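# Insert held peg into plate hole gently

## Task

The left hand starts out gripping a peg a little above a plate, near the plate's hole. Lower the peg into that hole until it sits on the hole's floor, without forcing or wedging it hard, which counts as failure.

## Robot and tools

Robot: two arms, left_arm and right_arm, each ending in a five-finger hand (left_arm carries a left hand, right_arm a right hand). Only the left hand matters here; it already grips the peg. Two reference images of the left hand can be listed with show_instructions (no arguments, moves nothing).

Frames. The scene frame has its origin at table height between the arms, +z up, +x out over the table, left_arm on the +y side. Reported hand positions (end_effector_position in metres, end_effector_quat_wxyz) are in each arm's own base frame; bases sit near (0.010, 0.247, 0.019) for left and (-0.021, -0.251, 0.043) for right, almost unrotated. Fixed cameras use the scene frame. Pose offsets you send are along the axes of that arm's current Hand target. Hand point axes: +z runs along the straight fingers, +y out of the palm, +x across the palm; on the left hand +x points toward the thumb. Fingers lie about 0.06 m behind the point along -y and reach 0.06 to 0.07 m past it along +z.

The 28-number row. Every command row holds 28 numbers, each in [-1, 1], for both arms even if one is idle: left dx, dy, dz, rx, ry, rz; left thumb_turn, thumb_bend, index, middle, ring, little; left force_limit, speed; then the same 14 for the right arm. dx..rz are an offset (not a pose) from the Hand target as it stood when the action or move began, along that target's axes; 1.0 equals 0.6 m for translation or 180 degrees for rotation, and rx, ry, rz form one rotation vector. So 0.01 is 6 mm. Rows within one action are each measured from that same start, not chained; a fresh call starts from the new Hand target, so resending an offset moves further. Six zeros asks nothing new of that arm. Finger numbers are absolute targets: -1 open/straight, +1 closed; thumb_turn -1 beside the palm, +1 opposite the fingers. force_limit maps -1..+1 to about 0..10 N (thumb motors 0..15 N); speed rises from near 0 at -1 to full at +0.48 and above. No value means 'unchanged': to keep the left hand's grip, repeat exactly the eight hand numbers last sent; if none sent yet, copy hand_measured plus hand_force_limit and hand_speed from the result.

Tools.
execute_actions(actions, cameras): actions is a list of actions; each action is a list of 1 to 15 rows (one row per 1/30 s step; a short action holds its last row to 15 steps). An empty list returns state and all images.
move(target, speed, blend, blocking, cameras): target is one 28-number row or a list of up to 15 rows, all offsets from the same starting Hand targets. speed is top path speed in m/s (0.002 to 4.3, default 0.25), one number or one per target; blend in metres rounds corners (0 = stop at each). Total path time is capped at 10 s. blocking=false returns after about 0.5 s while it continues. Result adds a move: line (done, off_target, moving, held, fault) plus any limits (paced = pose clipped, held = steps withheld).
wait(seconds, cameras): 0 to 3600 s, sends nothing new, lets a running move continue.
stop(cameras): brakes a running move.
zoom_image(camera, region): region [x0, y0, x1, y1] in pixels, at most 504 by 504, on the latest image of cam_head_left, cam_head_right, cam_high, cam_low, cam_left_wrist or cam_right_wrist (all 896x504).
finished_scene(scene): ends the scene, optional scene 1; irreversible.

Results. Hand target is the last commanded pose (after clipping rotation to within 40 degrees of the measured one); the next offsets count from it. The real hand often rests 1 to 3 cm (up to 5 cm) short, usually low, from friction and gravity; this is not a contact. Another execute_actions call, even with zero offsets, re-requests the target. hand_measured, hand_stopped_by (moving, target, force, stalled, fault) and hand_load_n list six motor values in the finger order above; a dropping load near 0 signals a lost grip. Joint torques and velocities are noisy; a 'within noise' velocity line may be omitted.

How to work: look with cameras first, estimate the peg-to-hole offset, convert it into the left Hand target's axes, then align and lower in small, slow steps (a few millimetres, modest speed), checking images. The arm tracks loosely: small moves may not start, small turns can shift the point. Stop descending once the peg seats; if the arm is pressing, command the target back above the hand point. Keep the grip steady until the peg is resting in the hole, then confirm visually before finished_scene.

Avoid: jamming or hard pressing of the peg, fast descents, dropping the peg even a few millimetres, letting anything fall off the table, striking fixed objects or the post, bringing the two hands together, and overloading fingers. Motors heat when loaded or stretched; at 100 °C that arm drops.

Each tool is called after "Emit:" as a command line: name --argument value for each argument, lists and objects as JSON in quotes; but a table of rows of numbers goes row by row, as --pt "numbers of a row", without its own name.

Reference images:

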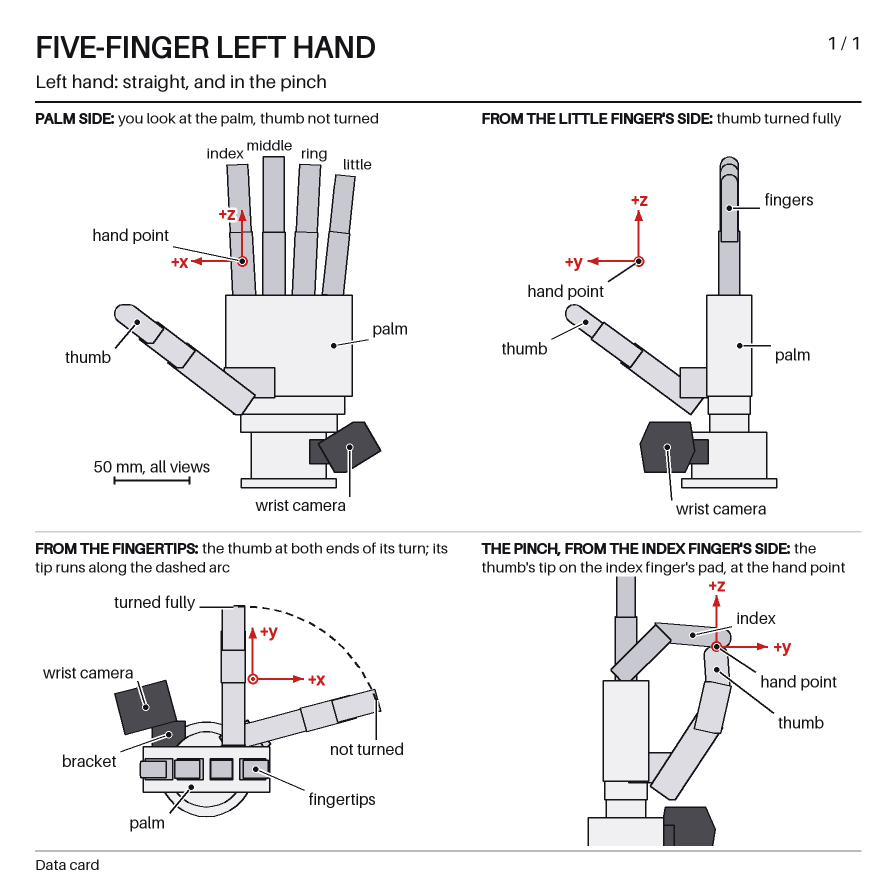

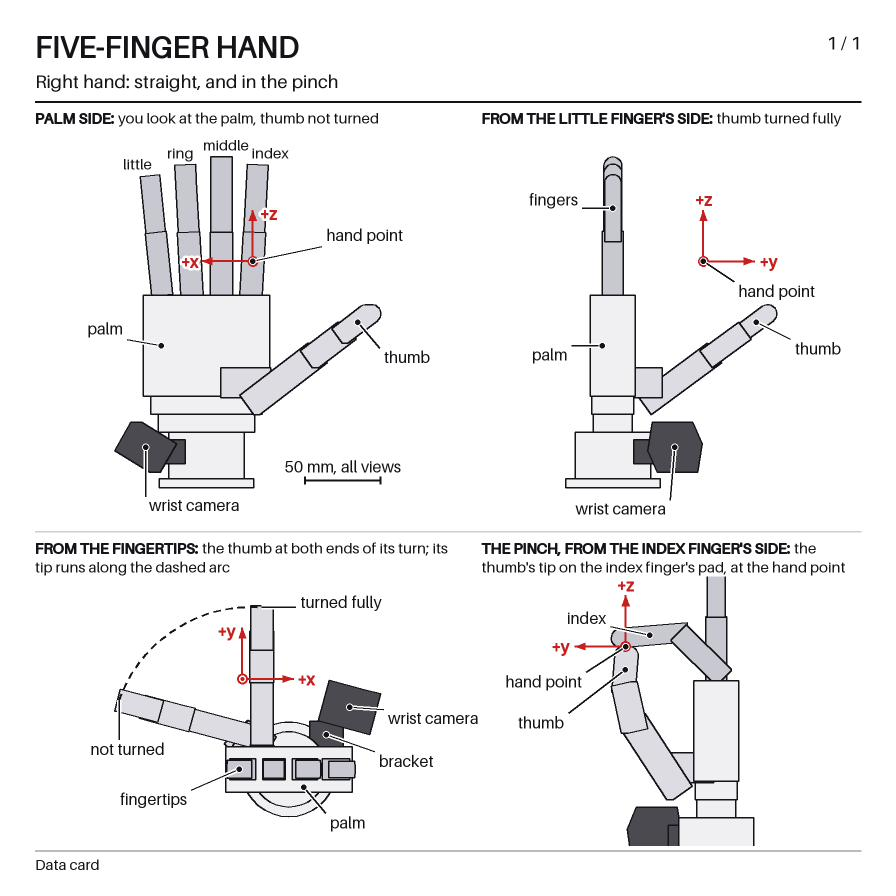

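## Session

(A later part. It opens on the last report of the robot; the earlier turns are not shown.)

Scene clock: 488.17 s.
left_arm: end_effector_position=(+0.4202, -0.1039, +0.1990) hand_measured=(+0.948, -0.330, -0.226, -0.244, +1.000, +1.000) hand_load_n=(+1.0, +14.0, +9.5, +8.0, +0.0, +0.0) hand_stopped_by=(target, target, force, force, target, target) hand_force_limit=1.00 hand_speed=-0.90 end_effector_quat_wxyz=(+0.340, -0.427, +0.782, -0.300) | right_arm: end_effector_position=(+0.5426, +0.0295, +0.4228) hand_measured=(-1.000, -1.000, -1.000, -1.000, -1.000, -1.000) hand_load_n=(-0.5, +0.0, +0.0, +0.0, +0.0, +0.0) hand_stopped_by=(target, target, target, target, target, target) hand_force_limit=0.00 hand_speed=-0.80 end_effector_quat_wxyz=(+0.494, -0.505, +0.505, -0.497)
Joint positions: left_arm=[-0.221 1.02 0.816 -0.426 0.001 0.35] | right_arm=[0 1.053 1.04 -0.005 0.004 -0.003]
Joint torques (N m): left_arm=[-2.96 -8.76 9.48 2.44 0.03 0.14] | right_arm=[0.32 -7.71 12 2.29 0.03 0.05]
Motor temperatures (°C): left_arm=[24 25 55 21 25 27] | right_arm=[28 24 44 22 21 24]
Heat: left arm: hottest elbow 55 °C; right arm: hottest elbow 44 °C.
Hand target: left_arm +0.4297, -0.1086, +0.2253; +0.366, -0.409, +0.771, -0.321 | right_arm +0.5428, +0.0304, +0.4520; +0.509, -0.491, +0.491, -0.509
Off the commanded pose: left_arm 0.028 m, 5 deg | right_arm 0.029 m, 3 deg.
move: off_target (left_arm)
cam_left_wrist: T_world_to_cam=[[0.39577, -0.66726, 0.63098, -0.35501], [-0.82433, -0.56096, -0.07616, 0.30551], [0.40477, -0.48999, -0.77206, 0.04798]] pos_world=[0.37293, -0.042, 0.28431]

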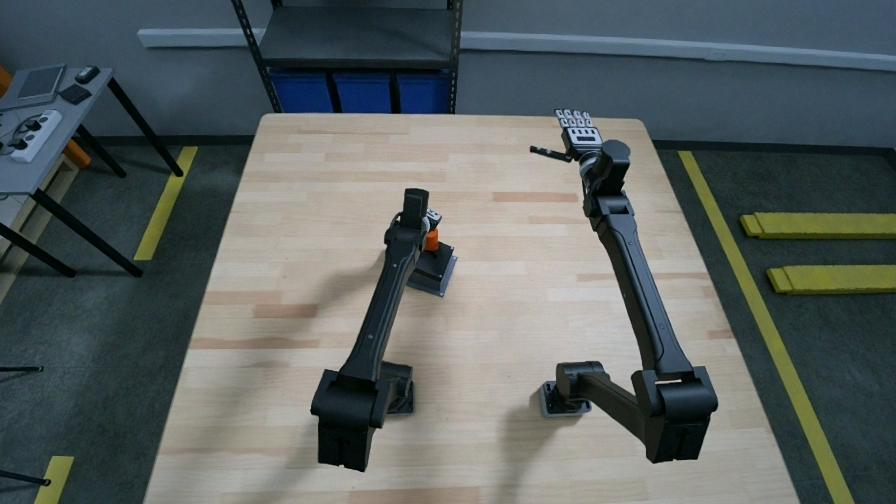

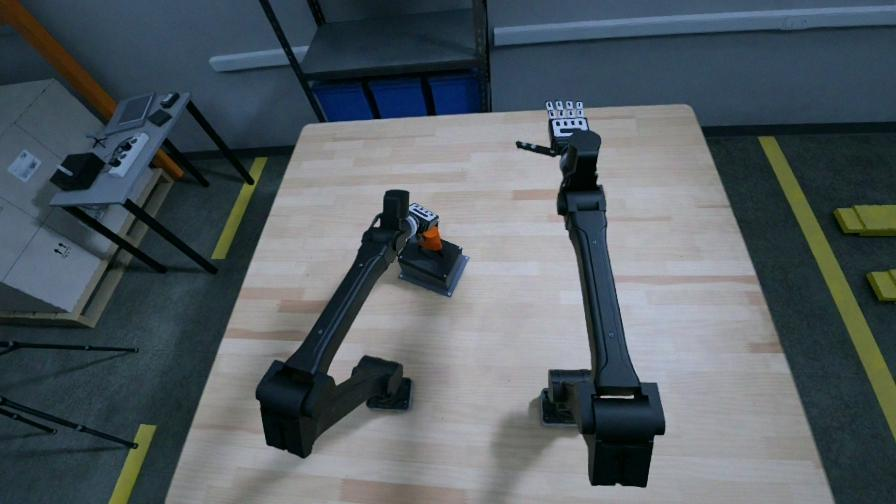

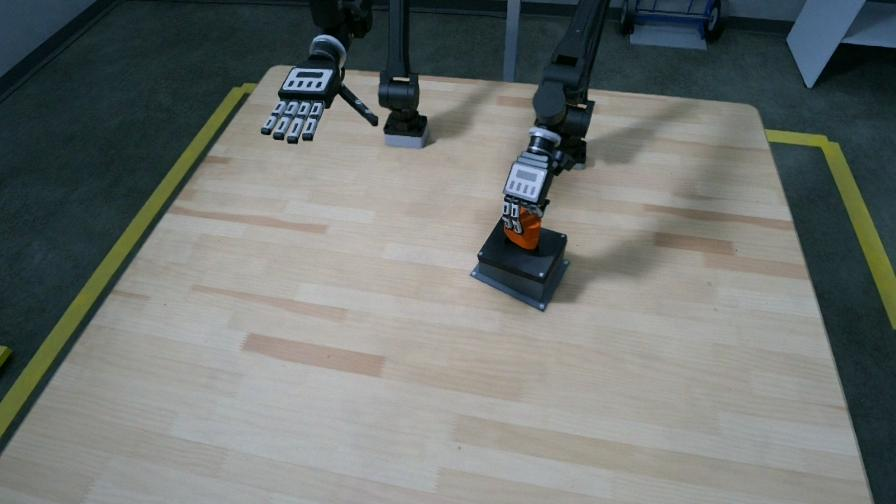

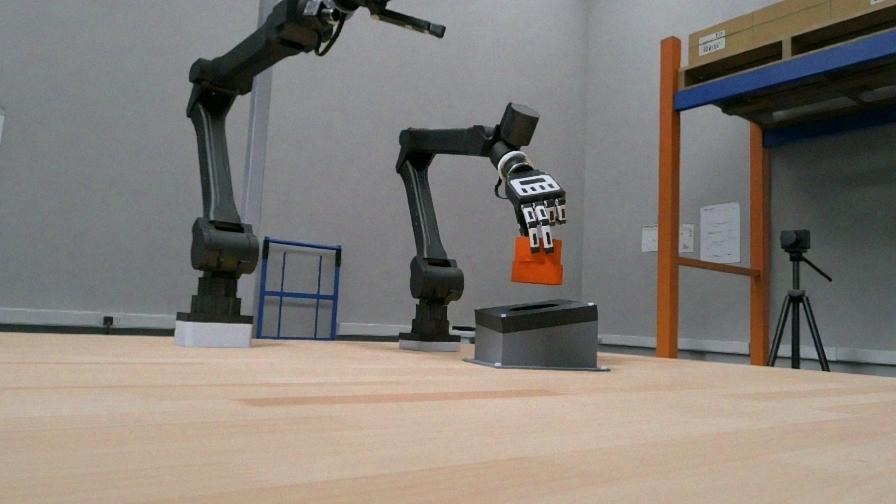

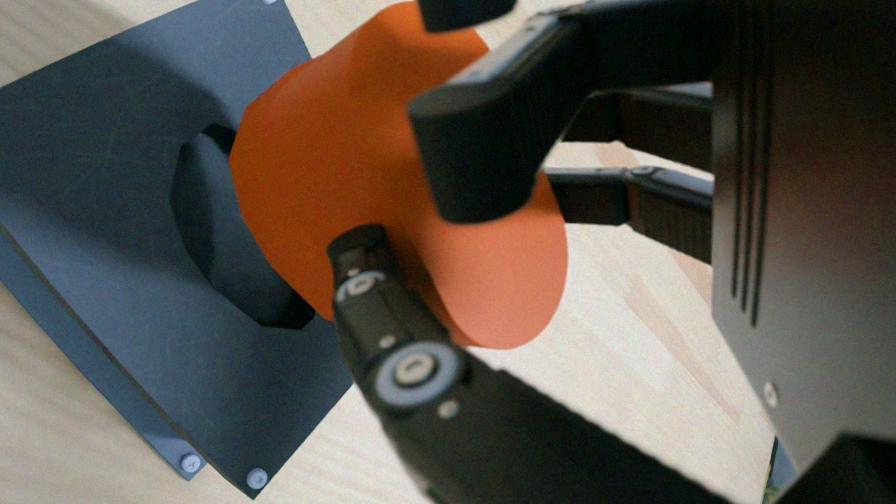

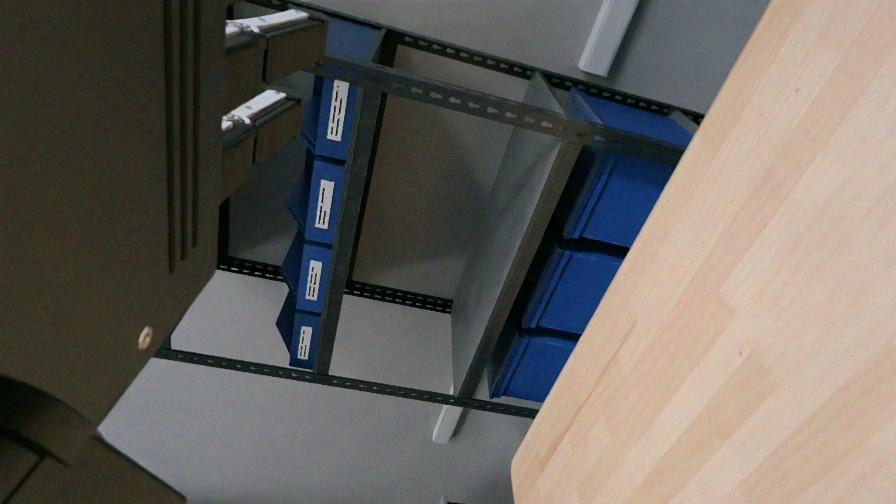

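Emit:
move --target '[0.0387,0.0165,0.0007,-0.0208,-0.0564,0.0366,0.948,-0.324,-0.226,-0.244,1,1,1,-0.9,0,0,0,0,0,0,-1,-1,-1,-1,-1,-1,0,-0.8]' --speed 0.06 --cameras '["cam_head_left","cam_head_right","cam_high","cam_low","cam_left_wrist"]'

Emit:
zoom_image --camera "cam_low" --region '[500, 240, 590, 330]'

Emit:
zoom_image --camera "cam_high" --region '[480, 200, 570, 290]'

Emit:
zoom_image --camera "cam_head_right" --region '[405, 210, 465, 270]'

Emit:
zoom_image --camera "cam_left_wrist" --region '[130, 50, 380, 350]'

Scene clock: 767.13 s.
left_arm: end_effector_position=(+0.4079, -0.1208, +0.1903) hand_measured=(+0.948, -0.330, -0.226, -0.244, +1.000, +1.000) hand_load_n=(+1.0, +13.5, +10.0, +8.0, +0.0, +0.0) hand_stopped_by=(target, target, force, force, target, target) hand_force_limit=1.00 hand_speed=-0.90 end_effector_quat_wxyz=(+0.416, -0.411, +0.781, -0.220) | right_arm: end_effector_position=(+0.5426, +0.0295, +0.4228) hand_measured=(-1.000, -1.000, -1.000, -1.000, -1.000, -1.000) hand_load_n=(-0.5, +0.0, +0.0, +0.0, +0.0, +0.0) hand_stopped_by=(target, target, target, target, target, target) hand_force_limit=0.00 hand_speed=-0.80 end_effector_quat_wxyz=(+0.494, -0.505, +0.505, -0.497)
Joint positions: left_arm=[-0.425 1.018 0.779 -0.393 -0.348 0.354] | right_arm=[0 1.053 1.04 -0.005 0.004 -0.003]
Joint torques (N m): left_arm=[-2.78 -7.82 9.11 2.43 -0.23 0.18] | right_arm=[0.15 -7.59 12.05 2.21 0.02 0.04]
Motor temperatures (°C): left_arm=[24 25 48 22 23 25] | right_arm=[27 24 46 21 20 23]
Heat: left arm: hottest elbow 48 °C; right arm: hottest elbow 46 °C.
Hand target: left_arm +0.4170, -0.1243, +0.2102; +0.437, -0.403, +0.768, -0.237 | right_arm +0.5428, +0.0304, +0.4520; +0.509, -0.491, +0.491, -0.509
Off the commanded pose: left_arm 0.022 m, 3 deg | right_arm 0.029 m, 3 deg.
move: off_target (left_arm)
cam_left_wrist: T_world_to_cam=[[0.41391, -0.75114, 0.51427, -0.35128], [-0.77016, -0.59013, -0.24208, 0.29119], [0.48531, -0.29587, -0.82276, 0.03825]] pos_world=[0.35109, -0.08071, 0.28262]

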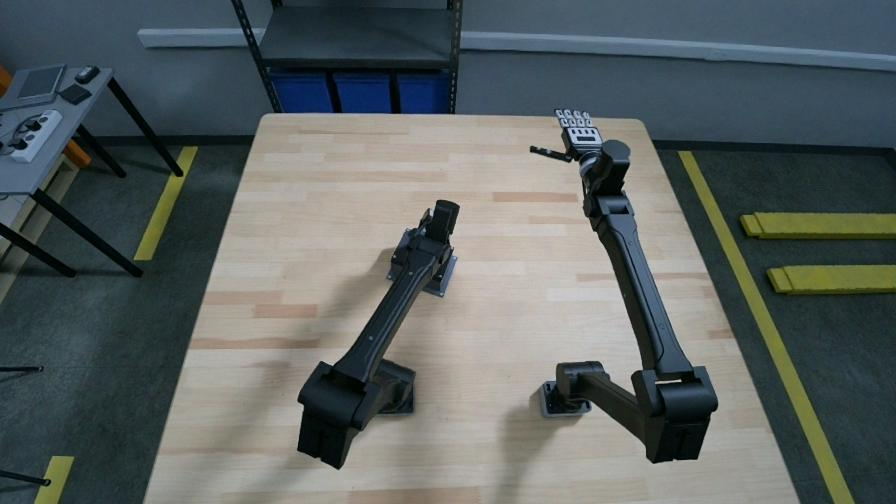

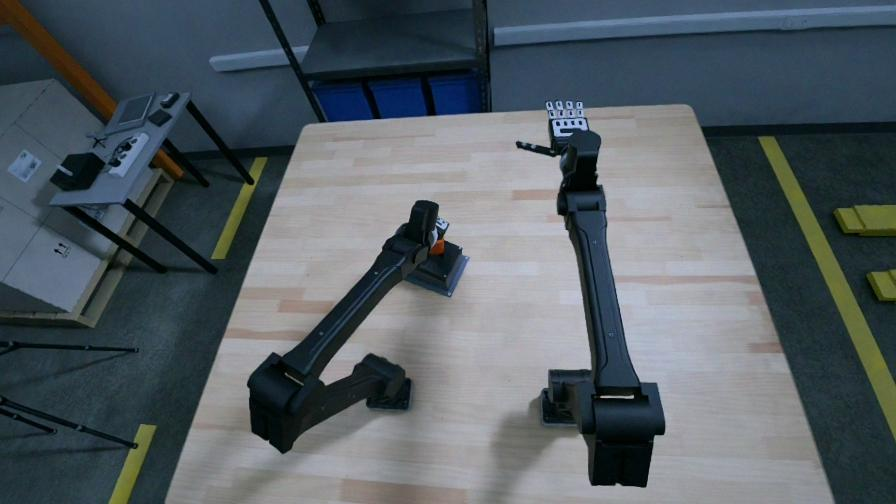

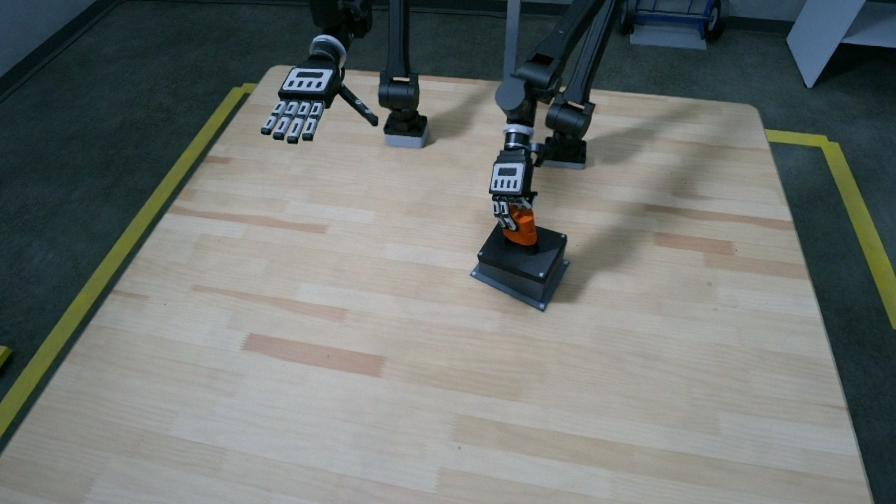

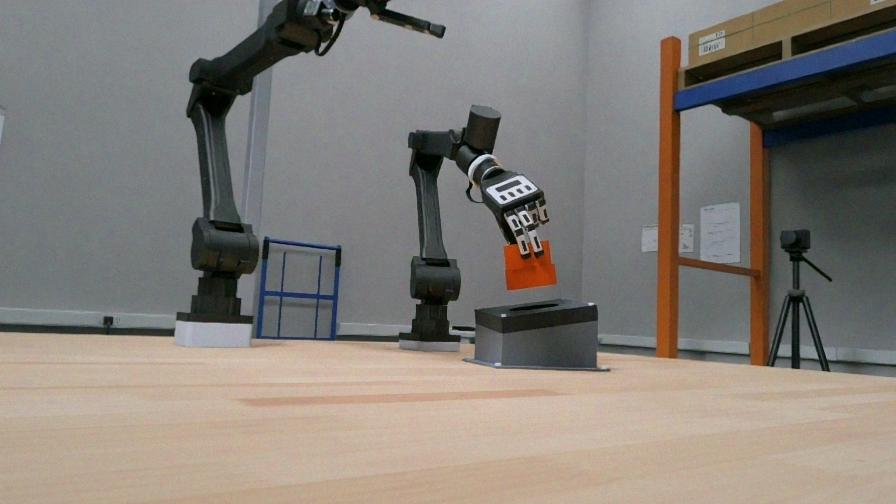

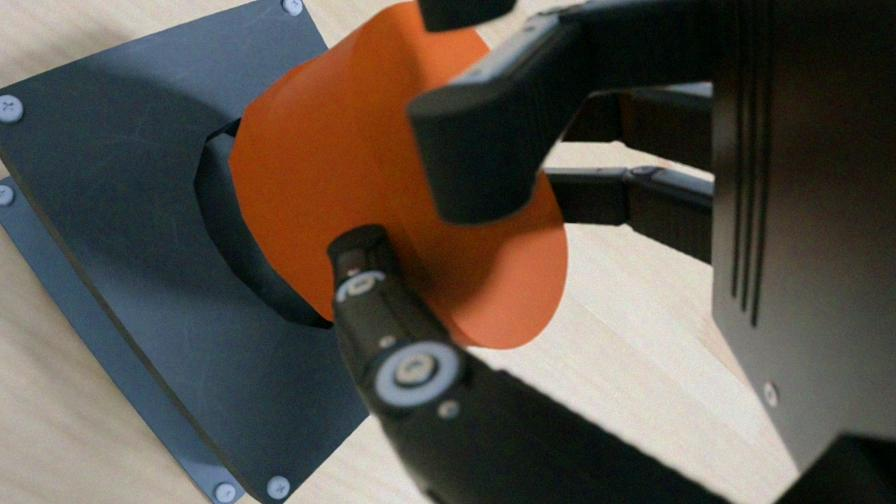

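Scaled by 5.600 from the camera's image (finer frame: 1280x720).

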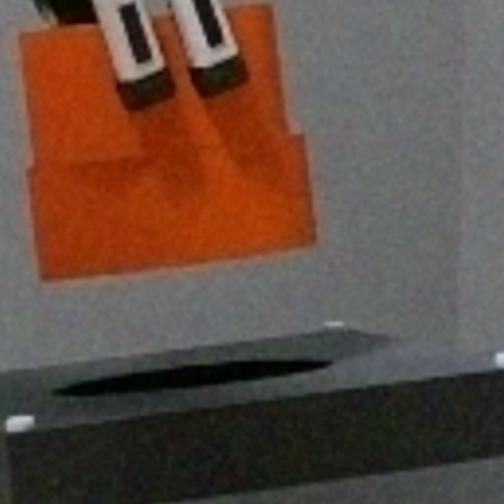

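Scaled by 5.600 from the camera's image (finer frame: 1280x720).

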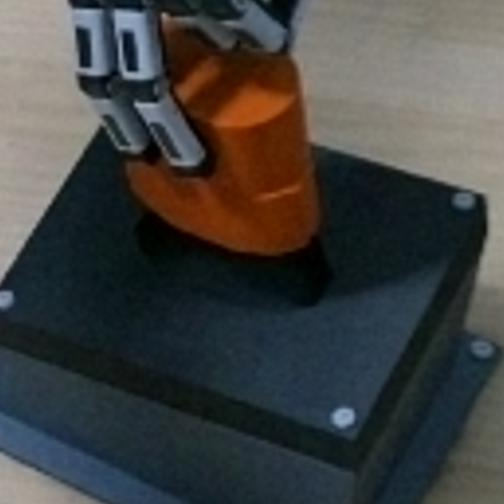

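Scaled by 8.400 from the camera's image (finer frame: 1280x720).

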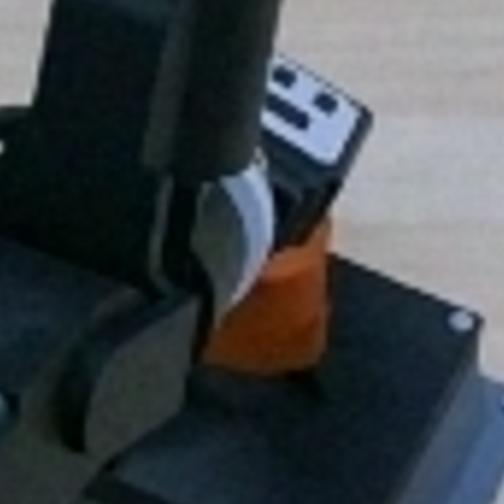

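Scaled by 1.680 from the camera's image (finer frame: 1280x720).

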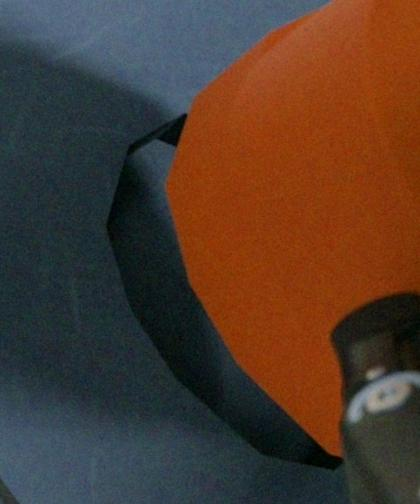

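Emit:
zoom_image --camera "cam_left_wrist" --region '[180, 100, 270, 190]'

Emit:
zoom_image --camera "cam_left_wrist" --region '[180, 180, 270, 270]'

Emit:
zoom_image --camera "cam_left_wrist" --region '[250, 250, 340, 340]'

Emit:
zoom_image --camera "cam_left_wrist" --region '[220, 30, 340, 150]'

Emit:
zoom_image --camera "cam_high" --region '[495, 205, 545, 260]'

Scaled by 5.600 from the camera's image (finer frame: 1280x720).

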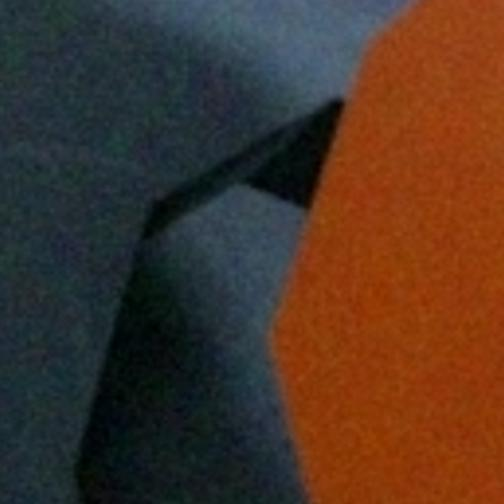

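Scaled by 5.600 from the camera's image (finer frame: 1280x720).

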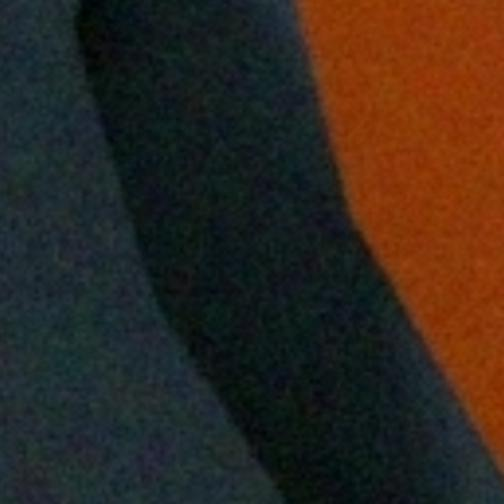

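Scaled by 5.600 from the camera's image (finer frame: 1280x720).

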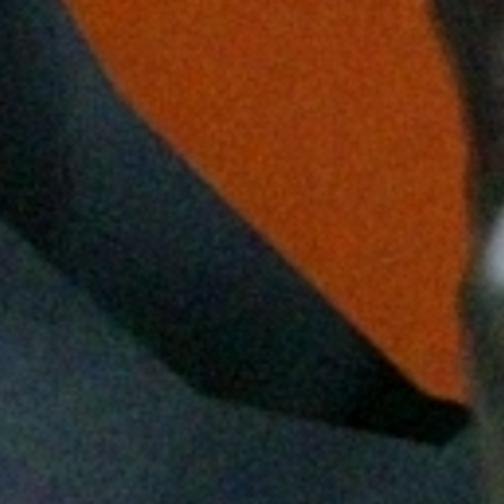

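Scaled by 4.200 from the camera's image (finer frame: 1280x720).

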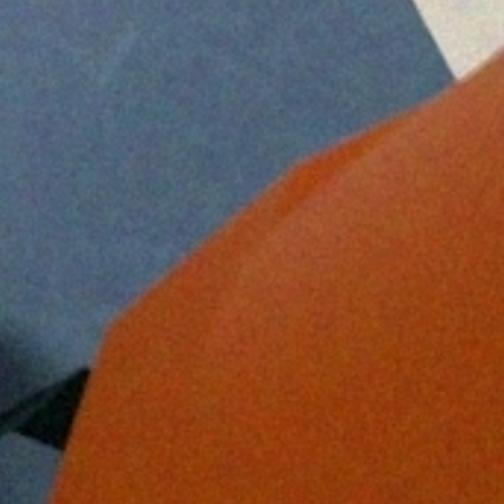

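Scaled by 9.164 from the camera's image (finer frame: 1280x720).

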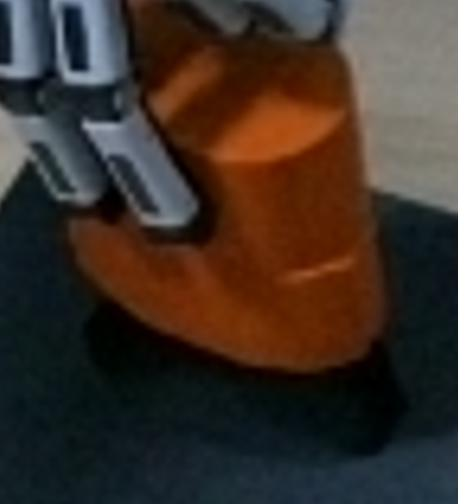

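Emit:
zoom_image --camera "cam_left_wrist" --region '[260, 40, 330, 110]'

Emit:
zoom_image --camera "cam_left_wrist" --region '[215, 90, 285, 160]'

Emit:
zoom_image --camera "cam_left_wrist" --region '[215, 150, 285, 220]'

Emit:
zoom_image --camera "cam_left_wrist" --region '[235, 210, 305, 280]'

Emit:
zoom_image --camera "cam_left_wrist" --region '[280, 270, 350, 340]'

Emit:
zoom_image --camera "cam_left_wrist" --region '[215, 240, 285, 310]'

Scaled by 7.200 from the camera's image (finer frame: 1280x720).

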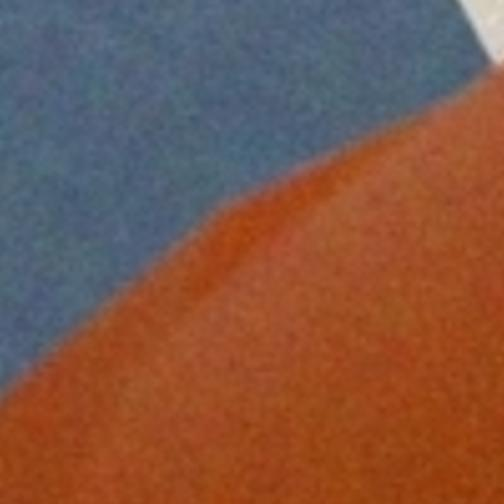

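Scaled by 7.200 from the camera's image (finer frame: 1280x720).

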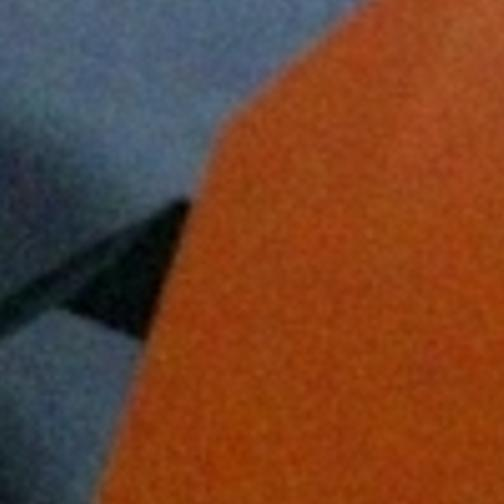

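Scaled by 7.200 from the camera's image (finer frame: 1280x720).

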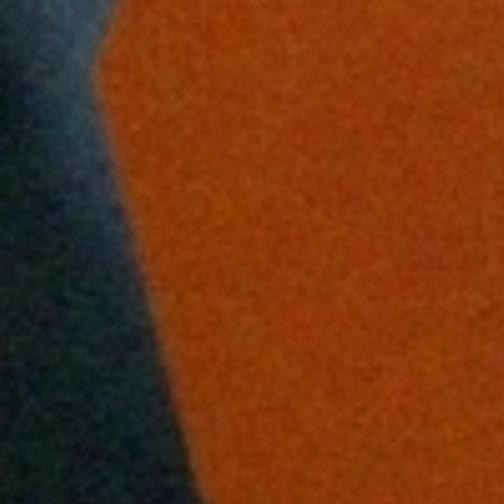

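Scaled by 7.200 from the camera's image (finer frame: 1280x720).

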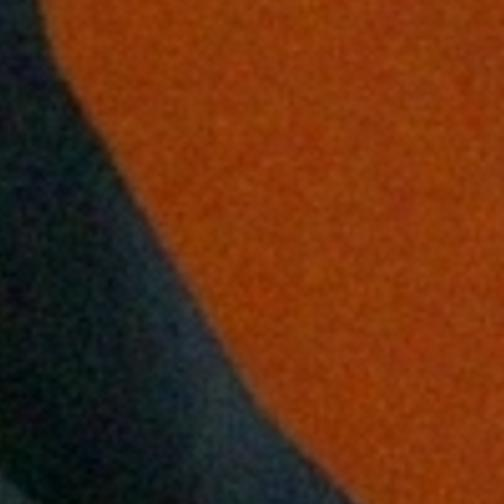

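Scaled by 7.200 from the camera's image (finer frame: 1280x720).

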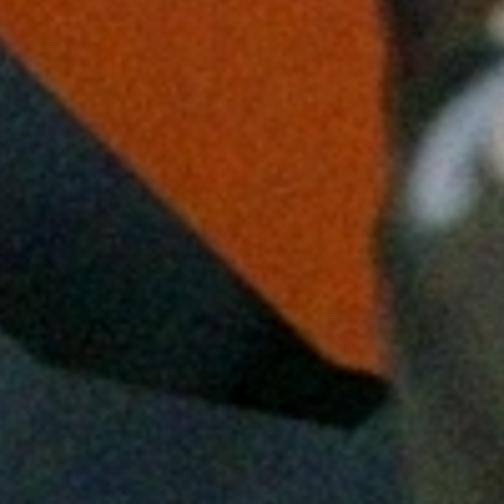

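Scaled by 7.200 from the camera's image (finer frame: 1280x720).

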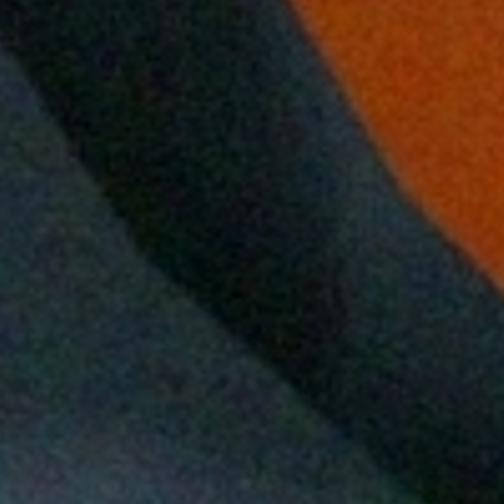

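Emit:
move --target '[0.0132,0.0382,0.0237,-0.0034,-0.0095,-0.0057,0.948,-0.324,-0.226,-0.244,1,1,1,-0.9,0,0,0,0,0,0,-1,-1,-1,-1,-1,-1,0,-0.8]' --speed 0.04 --cameras '["cam_high","cam_low","cam_left_wrist"]'

Emit:
zoom_image --camera "cam_low" --region '[500, 250, 590, 340]'

Emit:
zoom_image --camera "cam_left_wrist" --region '[180, 80, 280, 180]'

Emit:
zoom_image --camera "cam_left_wrist" --region '[180, 160, 280, 260]'

Emit:
zoom_image --camera "cam_left_wrist" --region '[240, 240, 340, 340]'

Scene clock: 902.10 s.
left_arm: end_effector_position=(+0.4066, -0.1139, +0.1663) hand_measured=(+0.948, -0.330, -0.226, -0.244, +1.000, +1.000) hand_load_n=(+1.0, +13.5, +9.5, +8.0, +0.0, +0.0) hand_stopped_by=(target, target, force, force, target, target) hand_force_limit=1.00 hand_speed=-0.90 end_effector_quat_wxyz=(+0.428, -0.416, +0.773, -0.215) | right_arm: end_effector_position=(+0.5426, +0.0295, +0.4228) hand_measured=(-1.000, -1.000, -1.000, -1.000, -1.000, -1.000) hand_load_n=(-0.5, +0.0, +0.0, +0.0, +0.0, +0.0) hand_stopped_by=(target, target, target, target, target, target) hand_force_limit=0.00 hand_speed=-0.80 end_effector_quat_wxyz=(+0.494, -0.505, +0.505, -0.497)
Joint positions: left_arm=[-0.424 1.028 0.711 -0.306 -0.376 0.354] | right_arm=[0 1.053 1.04 -0.005 0.004 -0.003]
Joint torques (N m): left_arm=[-2.49 -6.77 9.09 2.41 -0.27 0.04] | right_arm=[0.21 -7.59 12.03 2.25 0.01 0.05]
Heat: left arm: hottest elbow 45 °C; right arm: hottest elbow 47 °C.
Hand target: left_arm +0.4175, -0.1181, +0.1828; +0.444, -0.416, +0.759, -0.231 | right_arm +0.5428, +0.0304, +0.4520; +0.509, -0.491, +0.491, -0.509
Off the commanded pose: left_arm 0.020 m, 3 deg | right_arm 0.029 m, 3 deg.
move: off_target (left_arm)
cam_left_wrist: T_world_to_cam=[[0.42334, -0.74646, 0.51341, -0.33636], [-0.7517, -0.60572, -0.26085, 0.28231], [0.5057, -0.2755, -0.81754, 0.01427]] pos_world=[0.34739, -0.07614, 0.258]

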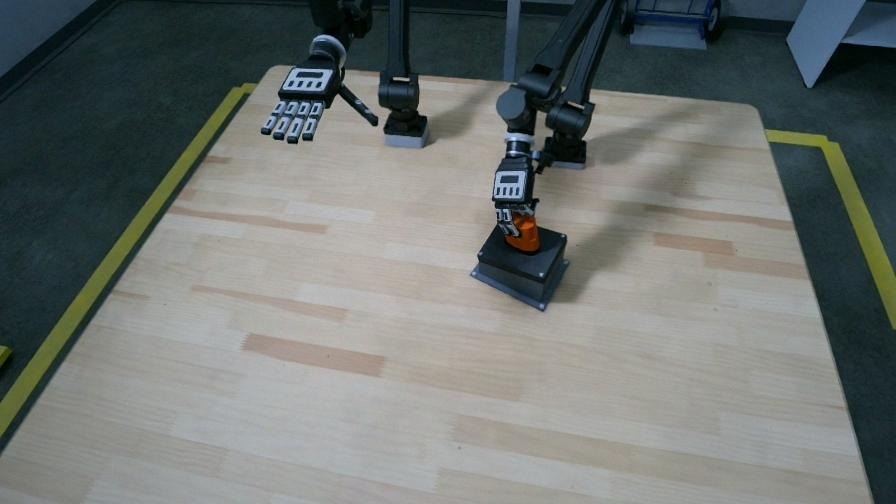

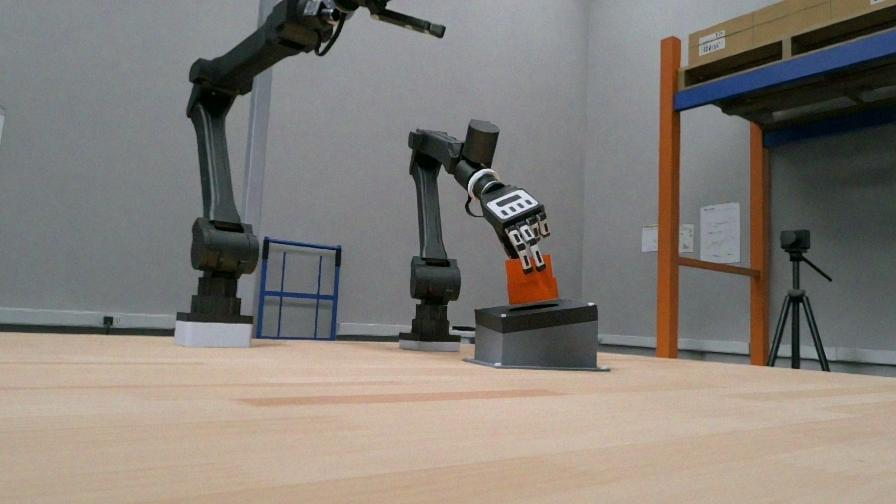

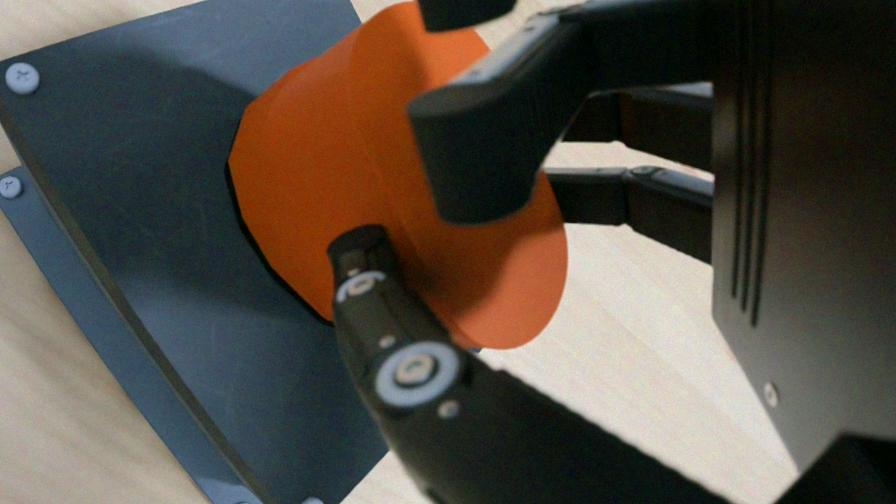

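Scaled by 5.600 from the camera's image (finer frame: 1280x720).

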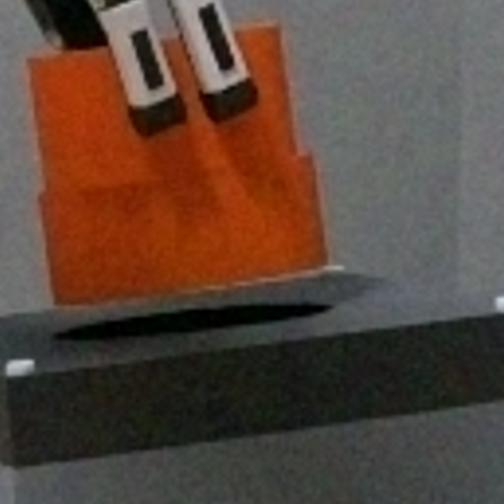

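Scaled by 5.040 from the camera's image (finer frame: 1280x720).

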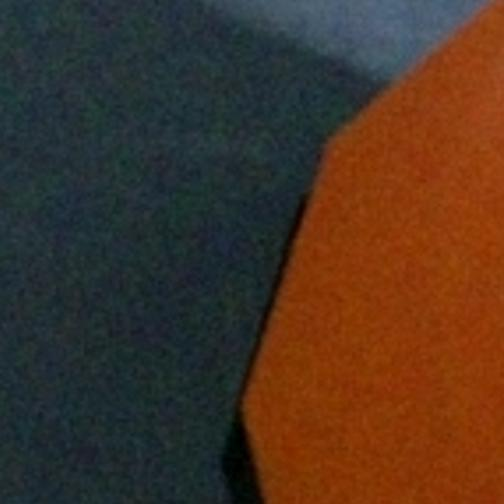

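Scaled by 5.040 from the camera's image (finer frame: 1280x720).

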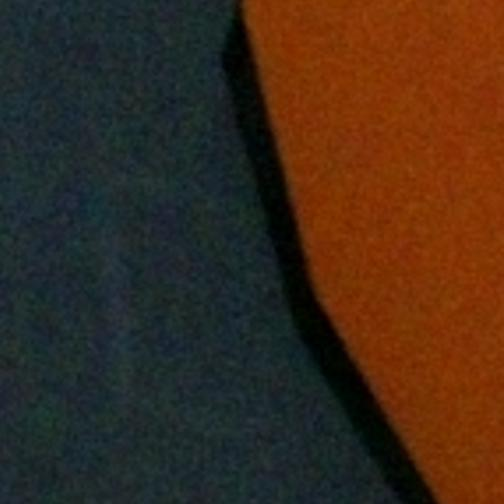

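Scaled by 5.040 from the camera's image (finer frame: 1280x720).

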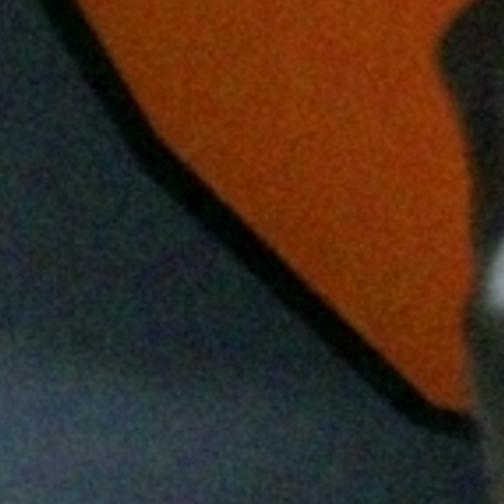

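Emit:
move --target '[0.0062,0.0042,0.0093,-0.0023,-0.0064,-0.0038,0.948,-0.324,-0.226,-0.244,1,1,1,-0.9,0,0,0,0,0,0,-1,-1,-1,-1,-1,-1,0,-0.8]' --speed 0.03 --cameras '["cam_low","cam_left_wrist"]'

Emit:
zoom_image --camera "cam_low" --region '[500, 250, 590, 340]'

Emit:
zoom_image --camera "cam_left_wrist" --region '[180, 80, 280, 180]'

Emit:
zoom_image --camera "cam_left_wrist" --region '[180, 160, 280, 260]'

Emit:
zoom_image --camera "cam_left_wrist" --region '[240, 240, 340, 340]'

Scene clock: 949.53 s.
left_arm: end_effector_position=(+0.4109, -0.1108, +0.1609) hand_measured=(+0.948, -0.330, -0.226, -0.244, +1.000, +1.000) hand_load_n=(+1.0, +14.0, +10.0, +8.0, +0.0, +0.0) hand_stopped_by=(target, target, force, force, target, target) hand_force_limit=1.00 hand_speed=-0.90 end_effector_quat_wxyz=(+0.435, -0.427, +0.765, -0.207) | right_arm: end_effector_position=(+0.5426, +0.0295, +0.4228) hand_measured=(-1.000, -1.000, -1.000, -1.000, -1.000, -1.000) hand_load_n=(-0.5, +0.0, +0.0, +0.0, -0.5, +0.0) hand_stopped_by=(target, target, target, target, target, target) hand_force_limit=0.00 hand_speed=-0.80 end_effector_quat_wxyz=(+0.494, -0.505, +0.505, -0.497)
Joint positions: left_arm=[-0.424 1.047 0.707 -0.283 -0.407 0.339] | right_arm=[0 1.053 1.04 -0.005 0.004 -0.003]
Joint torques (N m): left_arm=[-2.96 -6.89 8.94 2.45 -0.28 0] | right_arm=[0.32 -7.53 12.01 2.25 0.02 0.05]
Heat: left arm: hottest elbow 45 °C; right arm: hottest elbow 47 °C.
Hand target: left_arm +0.4203, -0.1197, +0.1764; +0.449, -0.424, +0.753, -0.227 | right_arm +0.5428, +0.0304, +0.4520; +0.509, -0.491, +0.491, -0.509
Off the commanded pose: left_arm 0.020 m, 3 deg | right_arm 0.029 m, 3 deg.
move: off_target (left_arm)
cam_left_wrist: T_world_to_cam=[[0.44452, -0.73415, 0.51325, -0.34041], [-0.72953, -0.62919, -0.26816, 0.27549], [0.5198, -0.25523, -0.81527, 0.00466]] pos_world=[0.34987, -0.07539, 0.25239]

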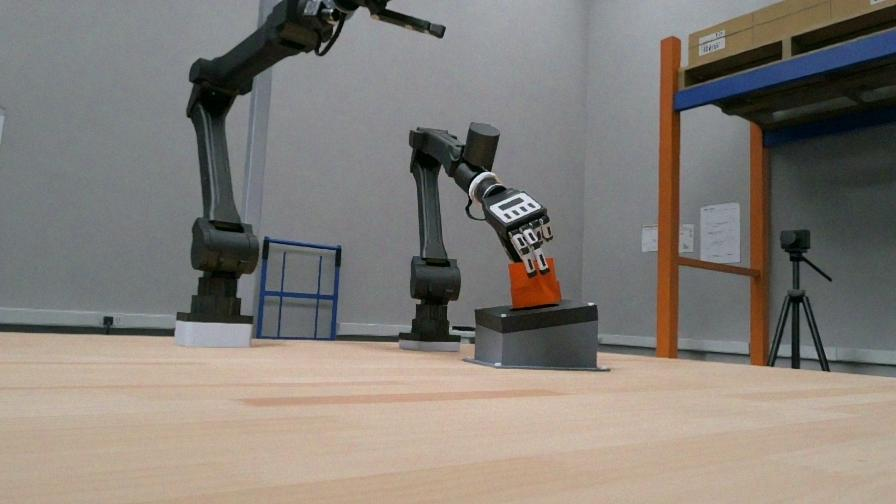

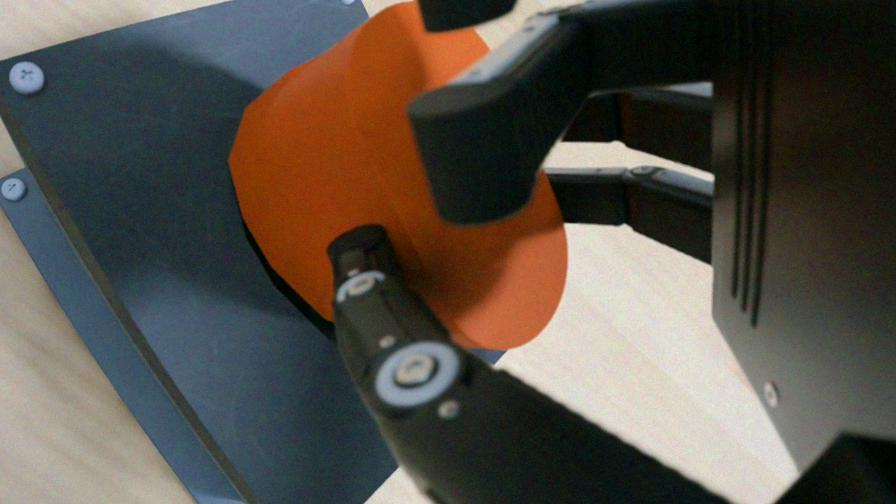

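Scaled by 5.600 from the camera's image (finer frame: 1280x720).

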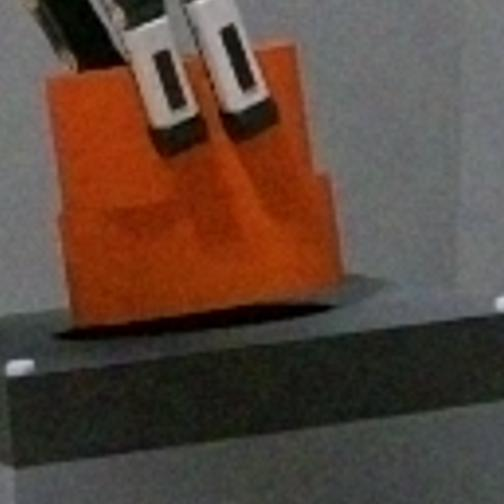

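Scaled by 5.040 from the camera's image (finer frame: 1280x720).

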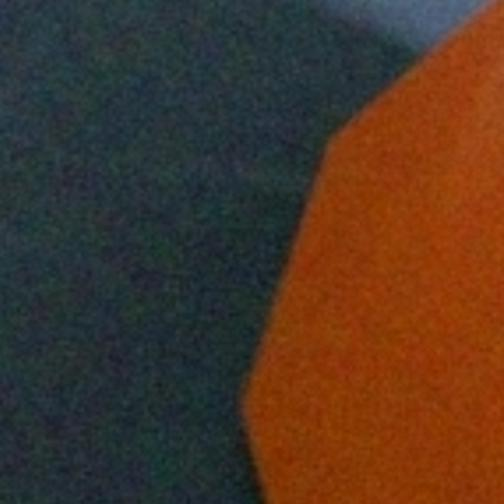

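Scaled by 5.040 from the camera's image (finer frame: 1280x720).

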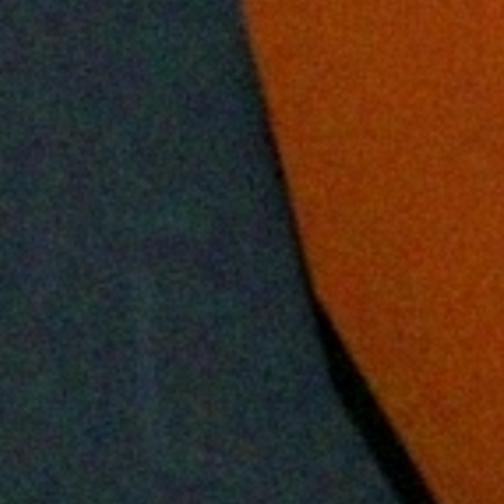

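Scaled by 5.040 from the camera's image (finer frame: 1280x720).

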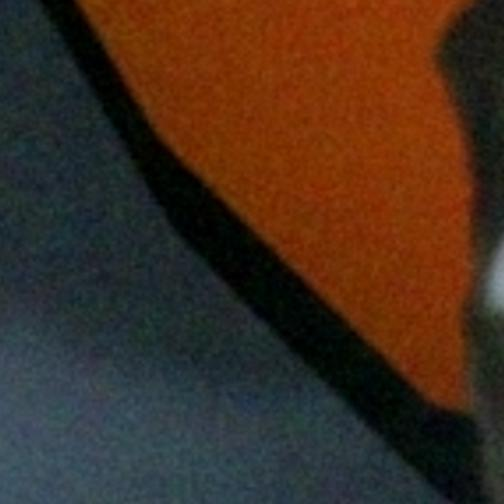

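Emit:
zoom_image --camera "cam_low" --region '[505, 270, 570, 325]'

Scaled by 7.754 from the camera's image (finer frame: 1280x720).

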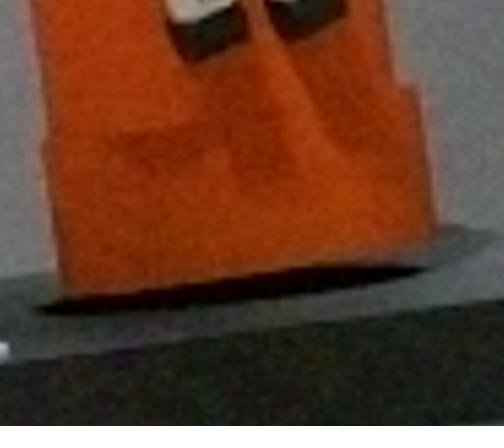

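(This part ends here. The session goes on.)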